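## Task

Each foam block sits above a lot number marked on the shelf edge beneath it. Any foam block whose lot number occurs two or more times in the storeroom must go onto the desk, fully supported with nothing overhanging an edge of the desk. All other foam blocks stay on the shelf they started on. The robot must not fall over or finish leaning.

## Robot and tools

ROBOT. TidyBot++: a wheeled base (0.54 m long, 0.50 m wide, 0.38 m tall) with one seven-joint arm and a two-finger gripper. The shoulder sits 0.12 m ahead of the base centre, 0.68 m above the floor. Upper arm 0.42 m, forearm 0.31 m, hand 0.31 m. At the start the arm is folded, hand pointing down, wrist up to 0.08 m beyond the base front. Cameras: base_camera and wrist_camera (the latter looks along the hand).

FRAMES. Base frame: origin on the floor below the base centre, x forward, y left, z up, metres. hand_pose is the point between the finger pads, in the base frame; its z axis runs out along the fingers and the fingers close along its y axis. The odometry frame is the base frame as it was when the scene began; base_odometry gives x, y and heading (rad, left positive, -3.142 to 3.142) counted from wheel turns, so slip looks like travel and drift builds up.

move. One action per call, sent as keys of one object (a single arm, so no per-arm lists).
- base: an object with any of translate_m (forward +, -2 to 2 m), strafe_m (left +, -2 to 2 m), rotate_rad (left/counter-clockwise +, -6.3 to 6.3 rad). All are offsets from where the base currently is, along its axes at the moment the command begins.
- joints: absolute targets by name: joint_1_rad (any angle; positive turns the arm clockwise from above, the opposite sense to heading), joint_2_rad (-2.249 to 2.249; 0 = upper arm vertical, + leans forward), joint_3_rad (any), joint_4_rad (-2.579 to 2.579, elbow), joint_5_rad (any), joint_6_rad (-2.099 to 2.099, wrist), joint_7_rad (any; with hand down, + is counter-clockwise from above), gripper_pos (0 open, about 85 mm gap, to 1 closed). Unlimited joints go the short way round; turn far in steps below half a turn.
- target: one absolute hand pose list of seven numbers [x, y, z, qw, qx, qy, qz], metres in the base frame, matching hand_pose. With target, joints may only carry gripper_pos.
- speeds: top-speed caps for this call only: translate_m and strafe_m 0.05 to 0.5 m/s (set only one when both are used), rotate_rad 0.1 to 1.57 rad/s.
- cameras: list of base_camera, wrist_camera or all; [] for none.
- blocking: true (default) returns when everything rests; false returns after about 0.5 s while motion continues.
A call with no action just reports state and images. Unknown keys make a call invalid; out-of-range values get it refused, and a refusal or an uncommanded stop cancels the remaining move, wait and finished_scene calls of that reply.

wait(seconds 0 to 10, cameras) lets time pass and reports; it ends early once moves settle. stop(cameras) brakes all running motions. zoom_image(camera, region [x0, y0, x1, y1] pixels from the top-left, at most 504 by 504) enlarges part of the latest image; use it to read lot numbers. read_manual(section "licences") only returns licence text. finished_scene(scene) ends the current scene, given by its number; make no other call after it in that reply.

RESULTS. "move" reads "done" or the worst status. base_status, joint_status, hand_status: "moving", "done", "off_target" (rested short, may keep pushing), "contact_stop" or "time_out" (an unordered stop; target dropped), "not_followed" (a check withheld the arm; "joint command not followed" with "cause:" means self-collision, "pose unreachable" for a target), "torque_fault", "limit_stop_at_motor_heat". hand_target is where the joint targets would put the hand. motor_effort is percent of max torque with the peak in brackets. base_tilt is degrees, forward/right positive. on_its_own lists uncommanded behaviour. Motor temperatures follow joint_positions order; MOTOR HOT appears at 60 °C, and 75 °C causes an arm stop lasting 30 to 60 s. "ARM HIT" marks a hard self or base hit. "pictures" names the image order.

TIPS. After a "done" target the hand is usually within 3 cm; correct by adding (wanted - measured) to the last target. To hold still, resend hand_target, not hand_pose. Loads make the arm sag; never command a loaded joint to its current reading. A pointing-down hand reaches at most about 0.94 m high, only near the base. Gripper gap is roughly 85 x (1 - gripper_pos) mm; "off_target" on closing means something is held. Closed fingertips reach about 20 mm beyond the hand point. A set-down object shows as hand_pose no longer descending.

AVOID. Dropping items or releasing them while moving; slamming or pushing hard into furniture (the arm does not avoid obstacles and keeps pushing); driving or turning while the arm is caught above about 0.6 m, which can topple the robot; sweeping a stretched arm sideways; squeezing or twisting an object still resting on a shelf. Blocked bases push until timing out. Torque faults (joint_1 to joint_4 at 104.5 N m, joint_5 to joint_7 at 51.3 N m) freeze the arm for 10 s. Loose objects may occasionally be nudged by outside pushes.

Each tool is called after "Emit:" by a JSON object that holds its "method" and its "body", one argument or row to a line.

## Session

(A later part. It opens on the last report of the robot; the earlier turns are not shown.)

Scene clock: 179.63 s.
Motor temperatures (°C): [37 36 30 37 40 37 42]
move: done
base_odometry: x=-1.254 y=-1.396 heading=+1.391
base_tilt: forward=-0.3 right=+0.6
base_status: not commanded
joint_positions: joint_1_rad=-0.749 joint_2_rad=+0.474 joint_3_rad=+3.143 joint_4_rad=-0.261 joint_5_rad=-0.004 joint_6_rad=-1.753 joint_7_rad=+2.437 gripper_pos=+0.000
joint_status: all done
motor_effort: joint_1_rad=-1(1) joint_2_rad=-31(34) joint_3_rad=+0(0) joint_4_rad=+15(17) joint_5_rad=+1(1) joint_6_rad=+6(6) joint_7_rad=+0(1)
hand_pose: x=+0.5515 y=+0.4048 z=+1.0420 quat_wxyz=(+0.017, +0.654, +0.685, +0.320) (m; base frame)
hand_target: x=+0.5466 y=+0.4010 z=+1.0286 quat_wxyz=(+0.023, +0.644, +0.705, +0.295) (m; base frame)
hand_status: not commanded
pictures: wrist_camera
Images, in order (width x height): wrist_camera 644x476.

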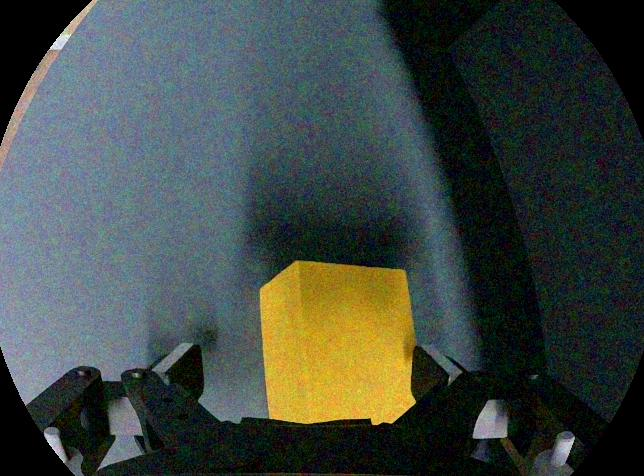

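Emit:
{"method": "move", "body": {
  "base": {"translate_m":0.021,"strafe_m":-0.024},
  "cameras": ["wrist_camera"]
}}

Emit:
{"method": "move", "body": {
  "joints": {"joint_2_rad":0.535},
  "cameras": ["wrist_camera"]
}}

Scene clock: 180.77 s.
Motor temperatures (°C): [37 36 30 37 40 37 42]
move: done
base_odometry: x=-1.227 y=-1.379 heading=+1.391
base_tilt: forward=-0.3 right=+0.6
base_status: done
joint_positions: joint_1_rad=-0.744 joint_2_rad=+0.474 joint_3_rad=+3.143 joint_4_rad=-0.261 joint_5_rad=-0.004 joint_6_rad=-1.753 joint_7_rad=+2.437 gripper_pos=+0.000
joint_status: not commanded
motor_effort: joint_1_rad=-1(4) joint_2_rad=-31(34) joint_3_rad=+0(1) joint_4_rad=+15(16) joint_5_rad=+1(2) joint_6_rad=+6(6) joint_7_rad=+0(1)
hand_pose: x=+0.5532 y=+0.4028 z=+1.0421 quat_wxyz=(+0.018, +0.656, +0.683, +0.320) (m; base frame)
hand_target: x=+0.5466 y=+0.4010 z=+1.0286 quat_wxyz=(+0.023, +0.644, +0.705, +0.295) (m; base frame)
hand_status: not commanded
pictures: wrist_camera
Images, in order (width x height): wrist_camera 644x476.

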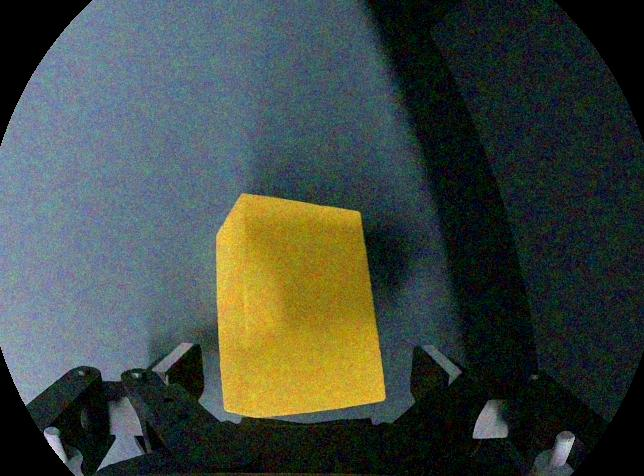

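Scene clock: 181.60 s.
Motor temperatures (°C): [37 36 30 37 40 37 42]
move: done
base_odometry: x=-1.227 y=-1.379 heading=+1.391
base_tilt: forward=-0.3 right=+0.6
base_status: not commanded
joint_positions: joint_1_rad=-0.744 joint_2_rad=+0.504 joint_3_rad=+3.143 joint_4_rad=-0.256 joint_5_rad=-0.004 joint_6_rad=-1.753 joint_7_rad=+2.437 gripper_pos=+0.000
joint_status: all done
motor_effort: joint_1_rad=+0(1) joint_2_rad=-32(34) joint_3_rad=+0(1) joint_4_rad=+14(16) joint_5_rad=+1(1) joint_6_rad=+5(6) joint_7_rad=+0(1)
hand_pose: x=+0.5609 y=+0.4099 z=+1.0264 quat_wxyz=(+0.017, +0.659, +0.686, +0.309) (m; base frame)
hand_target: x=+0.5576 y=+0.4112 z=+1.0019 quat_wxyz=(+0.021, +0.649, +0.710, +0.274) (m; base frame)
hand_status: not commanded
pictures: wrist_camera
Images, in order (width x height): wrist_camera 644x476.

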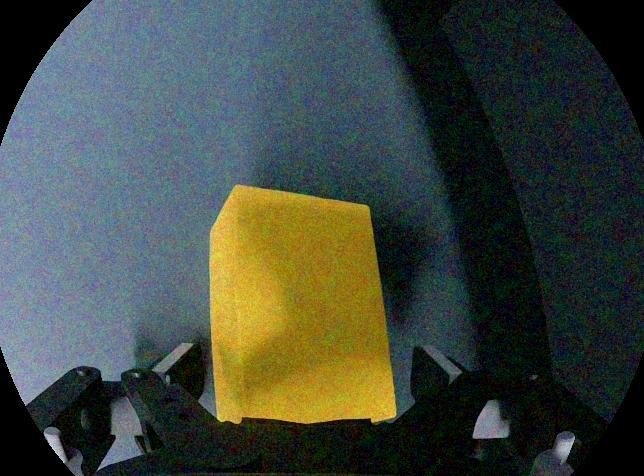

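Excellent. A touch lower then close.

Emit:
{"method": "move", "body": {
  "joints": {"joint_2_rad":0.555},
  "cameras": []
}}

Emit:
{"method": "move", "body": {
  "joints": {"gripper_pos":0.6},
  "cameras": ["wrist_camera"]
}}

Scene clock: 183.00 s.
Motor temperatures (°C): [37 36 30 37 40 37 42]
move: off_target
base_odometry: x=-1.227 y=-1.379 heading=+1.391
base_tilt: forward=-0.3 right=+0.6
base_status: not commanded
joint_positions: joint_1_rad=-0.744 joint_2_rad=+0.507 joint_3_rad=+3.143 joint_4_rad=-0.253 joint_5_rad=-0.004 joint_6_rad=-1.753 joint_7_rad=+2.437 gripper_pos=+0.000
joint_status: joint_2_rad off_target (ended at +0.507, target +0.555)
motor_effort: joint_1_rad=+0(1) joint_2_rad=-28(30) joint_3_rad=+0(0) joint_4_rad=+13(14) joint_5_rad=+1(1) joint_6_rad=+5(5) joint_7_rad=+0(0)
hand_pose: x=+0.5616 y=+0.4106 z=+1.0259 quat_wxyz=(+0.017, +0.658, +0.686, +0.309) (m; base frame)
hand_target: x=+0.5621 y=+0.4155 z=+0.9898 quat_wxyz=(+0.020, +0.651, +0.712, +0.264) (m; base frame)
hand_status: not commanded
pictures: none
No camera images: "cameras" was empty.

Scene clock: 183.87 s.
Motor temperatures (°C): [37 36 30 37 40 37 42]
move: off_target
base_odometry: x=-1.227 y=-1.379 heading=+1.391
base_tilt: forward=-0.3 right=+0.6
base_status: not commanded
joint_positions: joint_1_rad=-0.744 joint_2_rad=+0.506 joint_3_rad=+3.143 joint_4_rad=-0.245 joint_5_rad=-0.004 joint_6_rad=-1.754 joint_7_rad=+2.438 gripper_pos=+0.326
joint_status: gripper_pos off_target (ended at +0.326, target +0.600)
motor_effort: joint_1_rad=+0(2) joint_2_rad=-26(29) joint_3_rad=+0(1) joint_4_rad=+11(13) joint_5_rad=+1(2) joint_6_rad=+5(5) joint_7_rad=+0(1)
hand_pose: x=+0.5615 y=+0.4105 z=+1.0294 quat_wxyz=(+0.018, +0.657, +0.685, +0.313) (m; base frame)
hand_target: x=+0.5621 y=+0.4155 z=+0.9898 quat_wxyz=(+0.020, +0.651, +0.712, +0.264) (m; base frame)
hand_status: not commanded
pictures: wrist_camera
Images, in order (width x height): wrist_camera 644x476.

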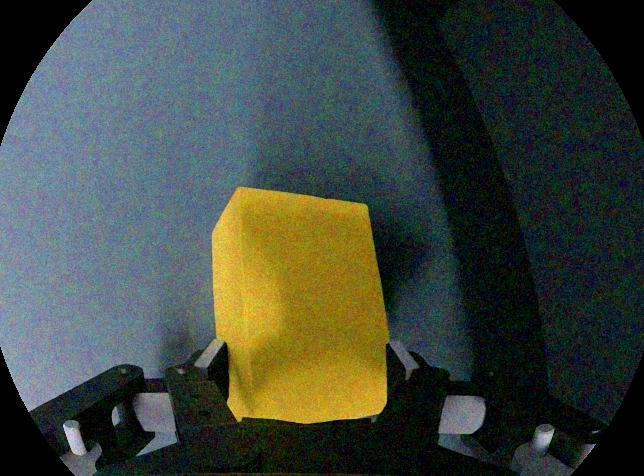

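Emit:
{"method": "move", "body": {
  "joints": {"joint_2_rad":0.4},
  "cameras": ["wrist_camera"]
}}

Emit:
{"method": "move", "body": {
  "base": {"translate_m":-0.3},
  "cameras": ["wrist_camera"]
}}

Emit:
{"method": "move", "body": {
  "joints": {"joint_1_rad":0,"joint_2_rad":-0.6,"joint_4_rad":-1.6,"joint_6_rad":-1.0},
  "base": {"strafe_m":-1.6},
  "cameras": ["wrist_camera"]
}}

Emit:
{"method": "move", "body": {
  "base": {"strafe_m":-0.68},
  "cameras": ["base_camera"]
}}

Scene clock: 185.90 s.
Motor temperatures (°C): [37 36 30 37 40 37 42]
move: done
base_odometry: x=-1.227 y=-1.379 heading=+1.391
base_tilt: forward=-0.3 right=+0.6
base_status: not commanded
joint_positions: joint_1_rad=-0.744 joint_2_rad=+0.386 joint_3_rad=+3.143 joint_4_rad=-0.245 joint_5_rad=-0.004 joint_6_rad=-1.754 joint_7_rad=+2.438 gripper_pos=+0.326
joint_status: all done
motor_effort: joint_1_rad=-1(1) joint_2_rad=-27(37) joint_3_rad=+0(1) joint_4_rad=+14(17) joint_5_rad=+1(1) joint_6_rad=+6(7) joint_7_rad=+0(1)
hand_pose: x=+0.5275 y=+0.3792 z=+1.0993 quat_wxyz=(+0.021, +0.643, +0.671, +0.369) (m; base frame)
hand_target: x=+0.5220 y=+0.3781 z=+1.0799 quat_wxyz=(+0.026, +0.635, +0.694, +0.338) (m; base frame)
hand_status: not commanded
pictures: wrist_camera
Images, in order (width x height): wrist_camera 644x476.

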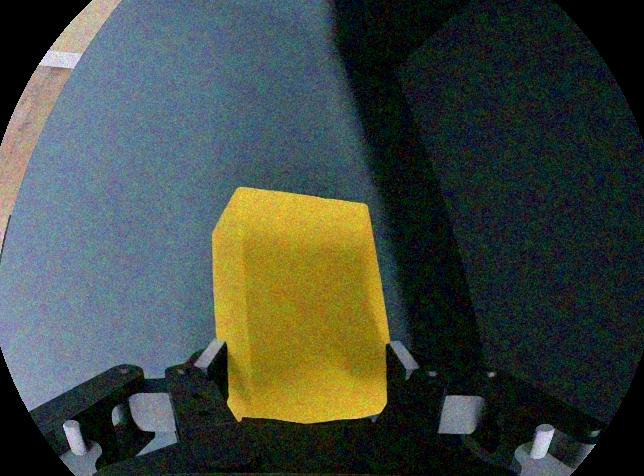

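Scene clock: 187.83 s.
Motor temperatures (°C): [37 36 30 37 40 37 42]
move: done
base_odometry: x=-1.280 y=-1.675 heading=+1.391
base_tilt: forward=-0.3 right=+0.6
base_status: done
joint_positions: joint_1_rad=-0.747 joint_2_rad=+0.384 joint_3_rad=+3.143 joint_4_rad=-0.245 joint_5_rad=-0.004 joint_6_rad=-1.756 joint_7_rad=+2.438 gripper_pos=+0.326
joint_status: not commanded
motor_effort: joint_1_rad=-1(2) joint_2_rad=-27(32) joint_3_rad=+0(1) joint_4_rad=+14(16) joint_5_rad=+1(1) joint_6_rad=+6(7) joint_7_rad=+0(1)
hand_pose: x=+0.5260 y=+0.3795 z=+1.0995 quat_wxyz=(+0.021, +0.642, +0.672, +0.369) (m; base frame)
hand_target: x=+0.5220 y=+0.3781 z=+1.0799 quat_wxyz=(+0.026, +0.635, +0.694, +0.338) (m; base frame)
hand_status: not commanded
pictures: wrist_camera
Images, in order (width x height): wrist_camera 644x476.

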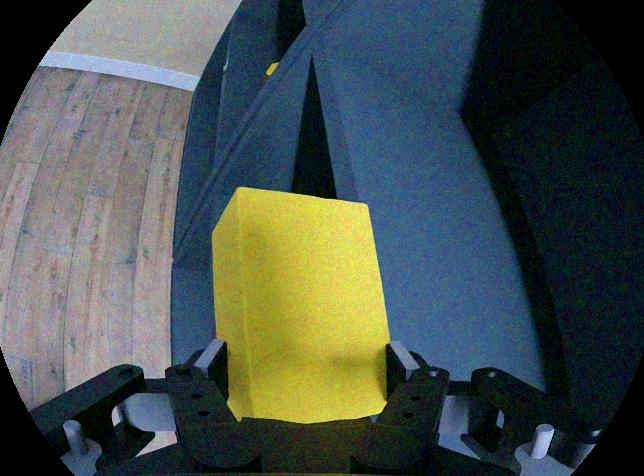

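Scene clock: 192.37 s.
Motor temperatures (°C): [37 36 30 37 40 37 42]
move: done
base_odometry: x=+0.294 y=-1.961 heading=+1.391
base_tilt: forward=-0.4 right=+0.6
base_status: done
joint_positions: joint_1_rad=-0.019 joint_2_rad=-0.585 joint_3_rad=+3.143 joint_4_rad=-1.570 joint_5_rad=-0.004 joint_6_rad=-1.057 joint_7_rad=+2.438 gripper_pos=+0.326
joint_status: all done
motor_effort: joint_1_rad=-1(4) joint_2_rad=+1(31) joint_3_rad=+1(1) joint_4_rad=+20(21) joint_5_rad=+0(2) joint_6_rad=+8(9) joint_7_rad=-1(1)
hand_pose: x=+0.4260 y=+0.0077 z=+1.0650 quat_wxyz=(+0.213, +0.771, +0.365, +0.477) (m; base frame)
hand_target: x=+0.4290 y=+0.0021 z=+1.0694 quat_wxyz=(+0.237, +0.756, +0.370, +0.485) (m; base frame)
hand_status: not commanded
pictures: wrist_camera
Images, in order (width x height): wrist_camera 644x476.

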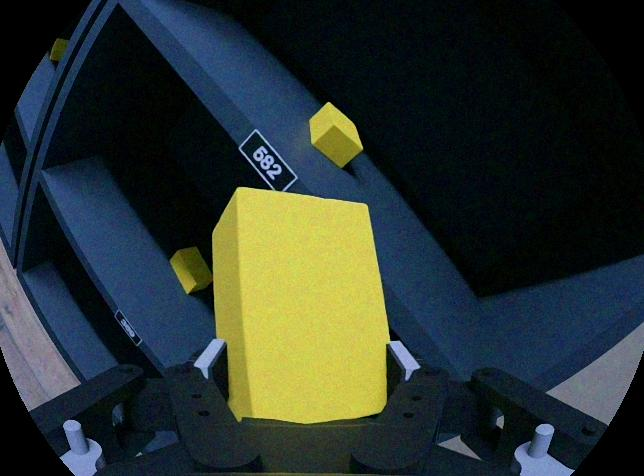

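Scene clock: 195.10 s.
Motor temperatures (°C): [37 36 30 37 40 37 42]
move: done
base_odometry: x=+0.963 y=-2.083 heading=+1.390
base_tilt: forward=-0.4 right=+0.6
base_status: done
joint_positions: joint_1_rad=-0.018 joint_2_rad=-0.585 joint_3_rad=+3.143 joint_4_rad=-1.571 joint_5_rad=-0.004 joint_6_rad=-1.056 joint_7_rad=+2.438 gripper_pos=+0.326
joint_status: not commanded
motor_effort: joint_1_rad=-1(1) joint_2_rad=+2(3) joint_3_rad=+1(3) joint_4_rad=+20(20) joint_5_rad=+1(1) joint_6_rad=+8(9) joint_7_rad=+0(1)
hand_pose: x=+0.4260 y=+0.0077 z=+1.0651 quat_wxyz=(+0.213, +0.770, +0.365, +0.477) (m; base frame)
hand_target: x=+0.4290 y=+0.0021 z=+1.0694 quat_wxyz=(+0.237, +0.756, +0.370, +0.485) (m; base frame)
hand_status: not commanded
pictures: base_camera
Images, in order (width x height): base_camera 644x364.

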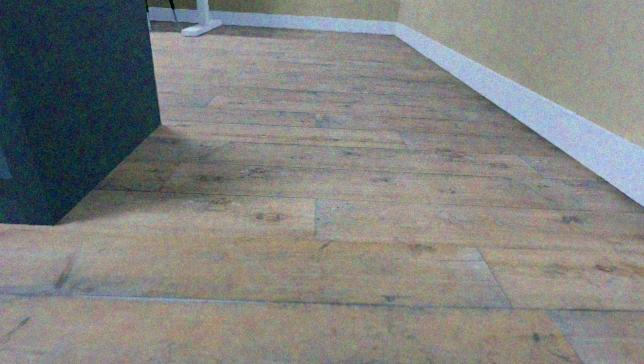

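Emit:
{"method": "move", "body": {
  "base": {"translate_m":1.75},
  "cameras": ["base_camera"]
}}

Emit:
{"method": "move", "body": {
  "base": {"translate_m":0.29,"strafe_m":1.32}
}}

Scene clock: 200.10 s.
Motor temperatures (°C): [37 36 30 37 40 37 42]
move: done
base_odometry: x=+1.277 y=-0.361 heading=+1.390
base_tilt: forward=-0.3 right=+0.6
base_status: done
joint_positions: joint_1_rad=-0.018 joint_2_rad=-0.594 joint_3_rad=+3.143 joint_4_rad=-1.572 joint_5_rad=-0.004 joint_6_rad=-1.054 joint_7_rad=+2.438 gripper_pos=+0.326
joint_status: not commanded
motor_effort: joint_1_rad=-1(1) joint_2_rad=+2(4) joint_3_rad=+1(1) joint_4_rad=+19(21) joint_5_rad=+1(1) joint_6_rad=+8(9) joint_7_rad=+0(1)
hand_pose: x=+0.4230 y=+0.0075 z=+1.0673 quat_wxyz=(+0.215, +0.768, +0.364, +0.481) (m; base frame)
hand_target: x=+0.4290 y=+0.0021 z=+1.0694 quat_wxyz=(+0.237, +0.756, +0.370, +0.485) (m; base frame)
hand_status: not commanded
pictures: base_camera
Images, in order (width x height): base_camera 644x364.

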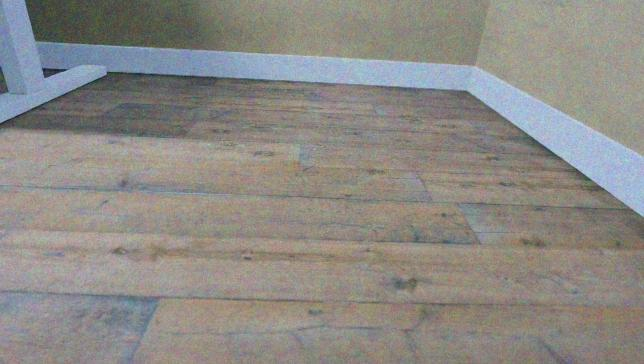

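Scene clock: 203.97 s.
Motor temperatures (°C): [37 36 30 37 40 37 42]
move: done
base_odometry: x=+0.031 y=+0.163 heading=+1.389
base_tilt: forward=-0.3 right=+0.6
base_status: done
joint_positions: joint_1_rad=-0.017 joint_2_rad=-0.594 joint_3_rad=+3.142 joint_4_rad=-1.573 joint_5_rad=-0.004 joint_6_rad=-1.054 joint_7_rad=+2.438 gripper_pos=+0.326
joint_status: not commanded
motor_effort: joint_1_rad=+0(1) joint_2_rad=+2(3) joint_3_rad=+1(3) joint_4_rad=+20(20) joint_5_rad=+0(1) joint_6_rad=+8(9) joint_7_rad=+0(1)
hand_pose: x=+0.4230 y=+0.0074 z=+1.0673 quat_wxyz=(+0.215, +0.768, +0.364, +0.481) (m; base frame)
hand_target: x=+0.4290 y=+0.0021 z=+1.0694 quat_wxyz=(+0.237, +0.756, +0.370, +0.485) (m; base frame)
hand_status: not commanded
pictures: base_camera, wrist_camera
Images, in order (width x height): base_camera 644x364, wrist_camera 644x476.

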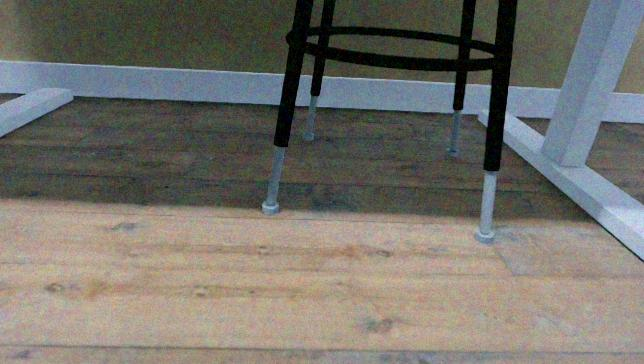

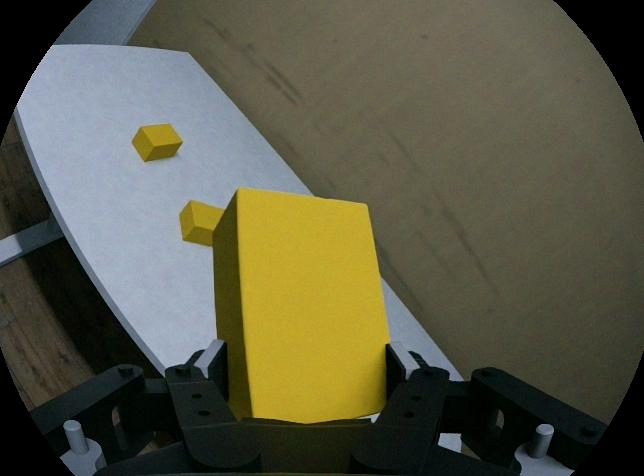

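Emit:
{"method": "move", "body": {
  "base": {"translate_m":0.13},
  "joints": {"joint_1_rad":0.02,"joint_2_rad":0.1,"joint_4_rad":-1.6,"joint_6_rad":-0.8},
  "cameras": ["wrist_camera"]
}}

Emit:
{"method": "move", "body": {
  "joints": {"joint_2_rad":0.23,"joint_6_rad":-0.65},
  "cameras": ["wrist_camera"]
}}

Emit:
{"method": "move", "body": {
  "joints": {"joint_2_rad":0.265},
  "cameras": []
}}

Emit:
{"method": "move", "body": {
  "joints": {"joint_2_rad":0.285},
  "cameras": ["wrist_camera"]
}}

Scene clock: 206.43 s.
Motor temperatures (°C): [37 36 30 37 40 37 42]
move: done
base_odometry: x=+0.055 y=+0.291 heading=+1.390
base_tilt: forward=-0.3 right=+0.6
base_status: done
joint_positions: joint_1_rad=+0.000 joint_2_rad=+0.083 joint_3_rad=+3.142 joint_4_rad=-1.576 joint_5_rad=-0.004 joint_6_rad=-0.856 joint_7_rad=+2.438 gripper_pos=+0.326
joint_status: all done
motor_effort: joint_1_rad=+0(2) joint_2_rad=-23(25) joint_3_rad=+0(1) joint_4_rad=+20(22) joint_5_rad=+1(1) joint_6_rad=+5(10) joint_7_rad=+0(1)
hand_pose: x=+0.6495 y=+0.0019 z=+0.8215 quat_wxyz=(+0.128, +0.864, +0.399, +0.281) (m; base frame)
hand_target: x=+0.6590 y=-0.0086 z=+0.8106 quat_wxyz=(+0.141, +0.856, +0.409, +0.282) (m; base frame)
hand_status: not commanded
pictures: wrist_camera
Images, in order (width x height): wrist_camera 644x476.

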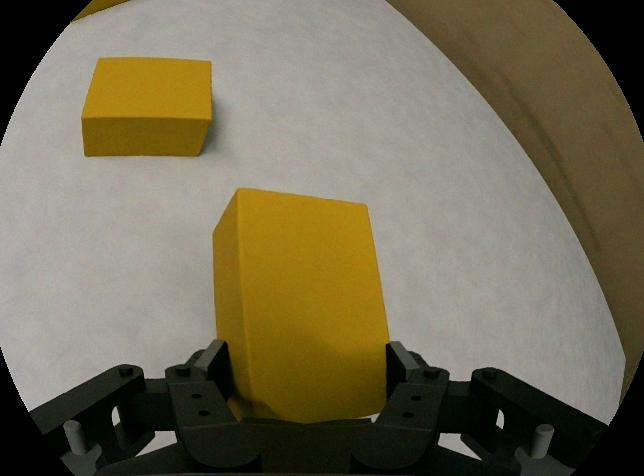

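Scene clock: 207.77 s.
Motor temperatures (°C): [37 36 30 37 40 37 42]
move: done
base_odometry: x=+0.055 y=+0.290 heading=+1.390
base_tilt: forward=-0.3 right=+0.6
base_status: not commanded
joint_positions: joint_1_rad=+0.000 joint_2_rad=+0.219 joint_3_rad=+3.142 joint_4_rad=-1.577 joint_5_rad=-0.004 joint_6_rad=-0.706 joint_7_rad=+2.438 gripper_pos=+0.326
joint_status: all done
motor_effort: joint_1_rad=-1(1) joint_2_rad=-28(30) joint_3_rad=+0(0) joint_4_rad=+20(21) joint_5_rad=+1(1) joint_6_rad=+6(7) joint_7_rad=+0(1)
hand_pose: x=+0.7027 y=+0.0017 z=+0.7724 quat_wxyz=(+0.131, +0.862, +0.397, +0.286) (m; base frame)
hand_target: x=+0.7100 y=-0.0096 z=+0.7653 quat_wxyz=(+0.145, +0.854, +0.407, +0.291) (m; base frame)
hand_status: not commanded
pictures: wrist_camera
Images, in order (width x height): wrist_camera 644x476.

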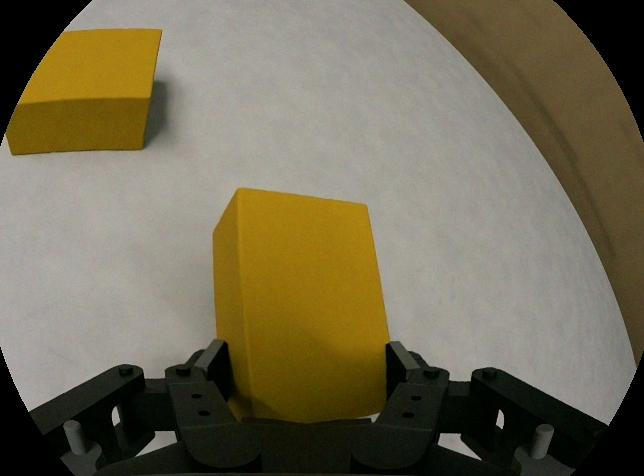

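Scene clock: 208.47 s.
Motor temperatures (°C): [37 36 30 37 40 37 42]
move: done
base_odometry: x=+0.055 y=+0.290 heading=+1.390
base_tilt: forward=-0.3 right=+0.6
base_status: not commanded
joint_positions: joint_1_rad=+0.001 joint_2_rad=+0.241 joint_3_rad=+3.142 joint_4_rad=-1.577 joint_5_rad=-0.004 joint_6_rad=-0.705 joint_7_rad=+2.438 gripper_pos=+0.326
joint_status: all done
motor_effort: joint_1_rad=+0(1) joint_2_rad=-26(29) joint_3_rad=+1(1) joint_4_rad=+20(21) joint_5_rad=+1(1) joint_6_rad=+5(6) joint_7_rad=+0(1)
hand_pose: x=+0.7049 y=+0.0014 z=+0.7597 quat_wxyz=(+0.126, +0.865, +0.399, +0.277) (m; base frame)
hand_target: x=+0.7125 y=-0.0096 z=+0.7446 quat_wxyz=(+0.138, +0.859, +0.410, +0.276) (m; base frame)
hand_status: not commanded
pictures: none
No camera images: "cameras" was empty.

Scene clock: 209.03 s.
Motor temperatures (°C): [37 36 30 37 40 37 42]
move: off_target
base_odometry: x=+0.055 y=+0.290 heading=+1.390
base_tilt: forward=-0.3 right=+0.6
base_status: not commanded
joint_positions: joint_1_rad=+0.001 joint_2_rad=+0.242 joint_3_rad=+3.142 joint_4_rad=-1.577 joint_5_rad=-0.004 joint_6_rad=-0.704 joint_7_rad=+2.438 gripper_pos=+0.326
joint_status: joint_2_rad off_target (ended at +0.242, target +0.285)
motor_effort: joint_1_rad=+0(0) joint_2_rad=-23(26) joint_3_rad=+0(1) joint_4_rad=+17(20) joint_5_rad=+1(1) joint_6_rad=+5(6) joint_7_rad=+0(1)
hand_pose: x=+0.7050 y=+0.0014 z=+0.7594 quat_wxyz=(+0.126, +0.865, +0.399, +0.277) (m; base frame)
hand_target: x=+0.7136 y=-0.0096 z=+0.7327 quat_wxyz=(+0.133, +0.861, +0.411, +0.267) (m; base frame)
hand_status: not commanded
pictures: wrist_camera
Images, in order (width x height): wrist_camera 644x476.

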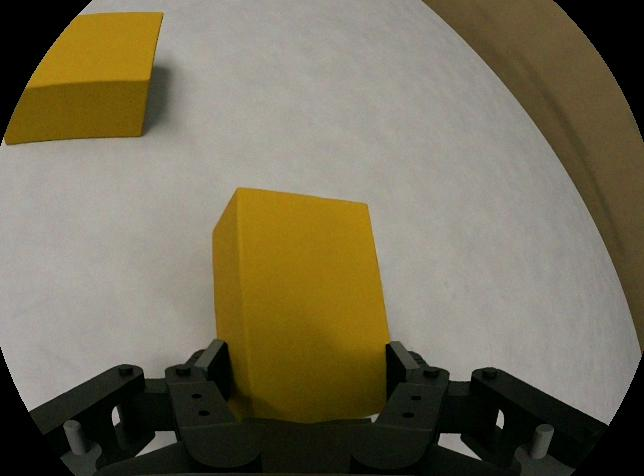

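Emit:
{"method": "move", "body": {
  "joints": {"joint_2_rad":0.255},
  "cameras": []
}}

Emit:
{"method": "move", "body": {
  "joints": {"gripper_pos":0},
  "cameras": []
}}

Emit:
{"method": "move", "body": {
  "joints": {"joint_2_rad":-0.1},
  "cameras": ["wrist_camera"]
}}

Scene clock: 209.93 s.
Motor temperatures (°C): [37 36 30 37 40 37 42]
move: done
base_odometry: x=+0.055 y=+0.290 heading=+1.390
base_tilt: forward=-0.3 right=+0.6
base_status: not commanded
joint_positions: joint_1_rad=+0.001 joint_2_rad=+0.241 joint_3_rad=+3.142 joint_4_rad=-1.577 joint_5_rad=-0.004 joint_6_rad=-0.703 joint_7_rad=+2.438 gripper_pos=+0.326
joint_status: all done
motor_effort: joint_1_rad=+0(1) joint_2_rad=-26(28) joint_3_rad=+0(0) joint_4_rad=+20(20) joint_5_rad=+0(1) joint_6_rad=+5(6) joint_7_rad=+0(1)
hand_pose: x=+0.7052 y=+0.0013 z=+0.7598 quat_wxyz=(+0.127, +0.865, +0.398, +0.277) (m; base frame)
hand_target: x=+0.7119 y=-0.0096 z=+0.7505 quat_wxyz=(+0.140, +0.857, +0.409, +0.280) (m; base frame)
hand_status: not commanded
pictures: none
No camera images: "cameras" was empty.

Scene clock: 210.80 s.
Motor temperatures (°C): [37 36 30 37 40 37 42]
move: done
base_odometry: x=+0.055 y=+0.290 heading=+1.390
base_tilt: forward=-0.3 right=+0.6
base_status: not commanded
joint_positions: joint_1_rad=+0.001 joint_2_rad=+0.241 joint_3_rad=+3.142 joint_4_rad=-1.577 joint_5_rad=-0.004 joint_6_rad=-0.703 joint_7_rad=+2.438 gripper_pos=+0.000
joint_status: all done
motor_effort: joint_1_rad=+0(1) joint_2_rad=-28(29) joint_3_rad=+0(0) joint_4_rad=+20(20) joint_5_rad=+1(1) joint_6_rad=+5(6) joint_7_rad=+0(1)
hand_pose: x=+0.7053 y=+0.0011 z=+0.7599 quat_wxyz=(+0.127, +0.865, +0.398, +0.278) (m; base frame)
hand_target: x=+0.7119 y=-0.0096 z=+0.7505 quat_wxyz=(+0.140, +0.857, +0.409, +0.280) (m; base frame)
hand_status: not commanded
pictures: none
No camera images: "cameras" was empty.

Scene clock: 212.27 s.
Motor temperatures (°C): [37 36 30 37 40 37 42]
move: done
base_odometry: x=+0.055 y=+0.290 heading=+1.390
base_tilt: forward=-0.3 right=+0.6
base_status: not commanded
joint_positions: joint_1_rad=+0.001 joint_2_rad=-0.106 joint_3_rad=+3.142 joint_4_rad=-1.577 joint_5_rad=-0.004 joint_6_rad=-0.702 joint_7_rad=+2.438 gripper_pos=+0.000
joint_status: all done
motor_effort: joint_1_rad=-1(1) joint_2_rad=-17(30) joint_3_rad=+0(1) joint_4_rad=+22(23) joint_5_rad=+1(1) joint_6_rad=+8(8) joint_7_rad=+0(1)
hand_pose: x=+0.6438 y=+0.0012 z=+0.9549 quat_wxyz=(+0.194, +0.804, +0.370, +0.423) (m; base frame)
hand_target: x=+0.6510 y=-0.0084 z=+0.9523 quat_wxyz=(+0.213, +0.794, +0.379, +0.425) (m; base frame)
hand_status: not commanded
pictures: wrist_camera
Images, in order (width x height): wrist_camera 644x476.

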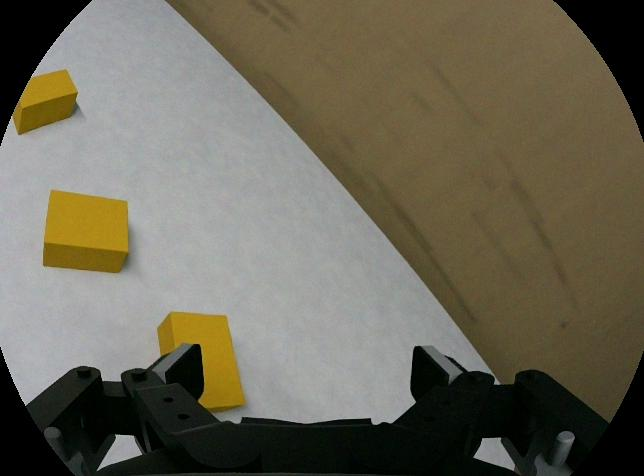

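Emit:
{"method": "finished_scene", "body": {
  "scene": 2
}}

The scene is finished: the task was done.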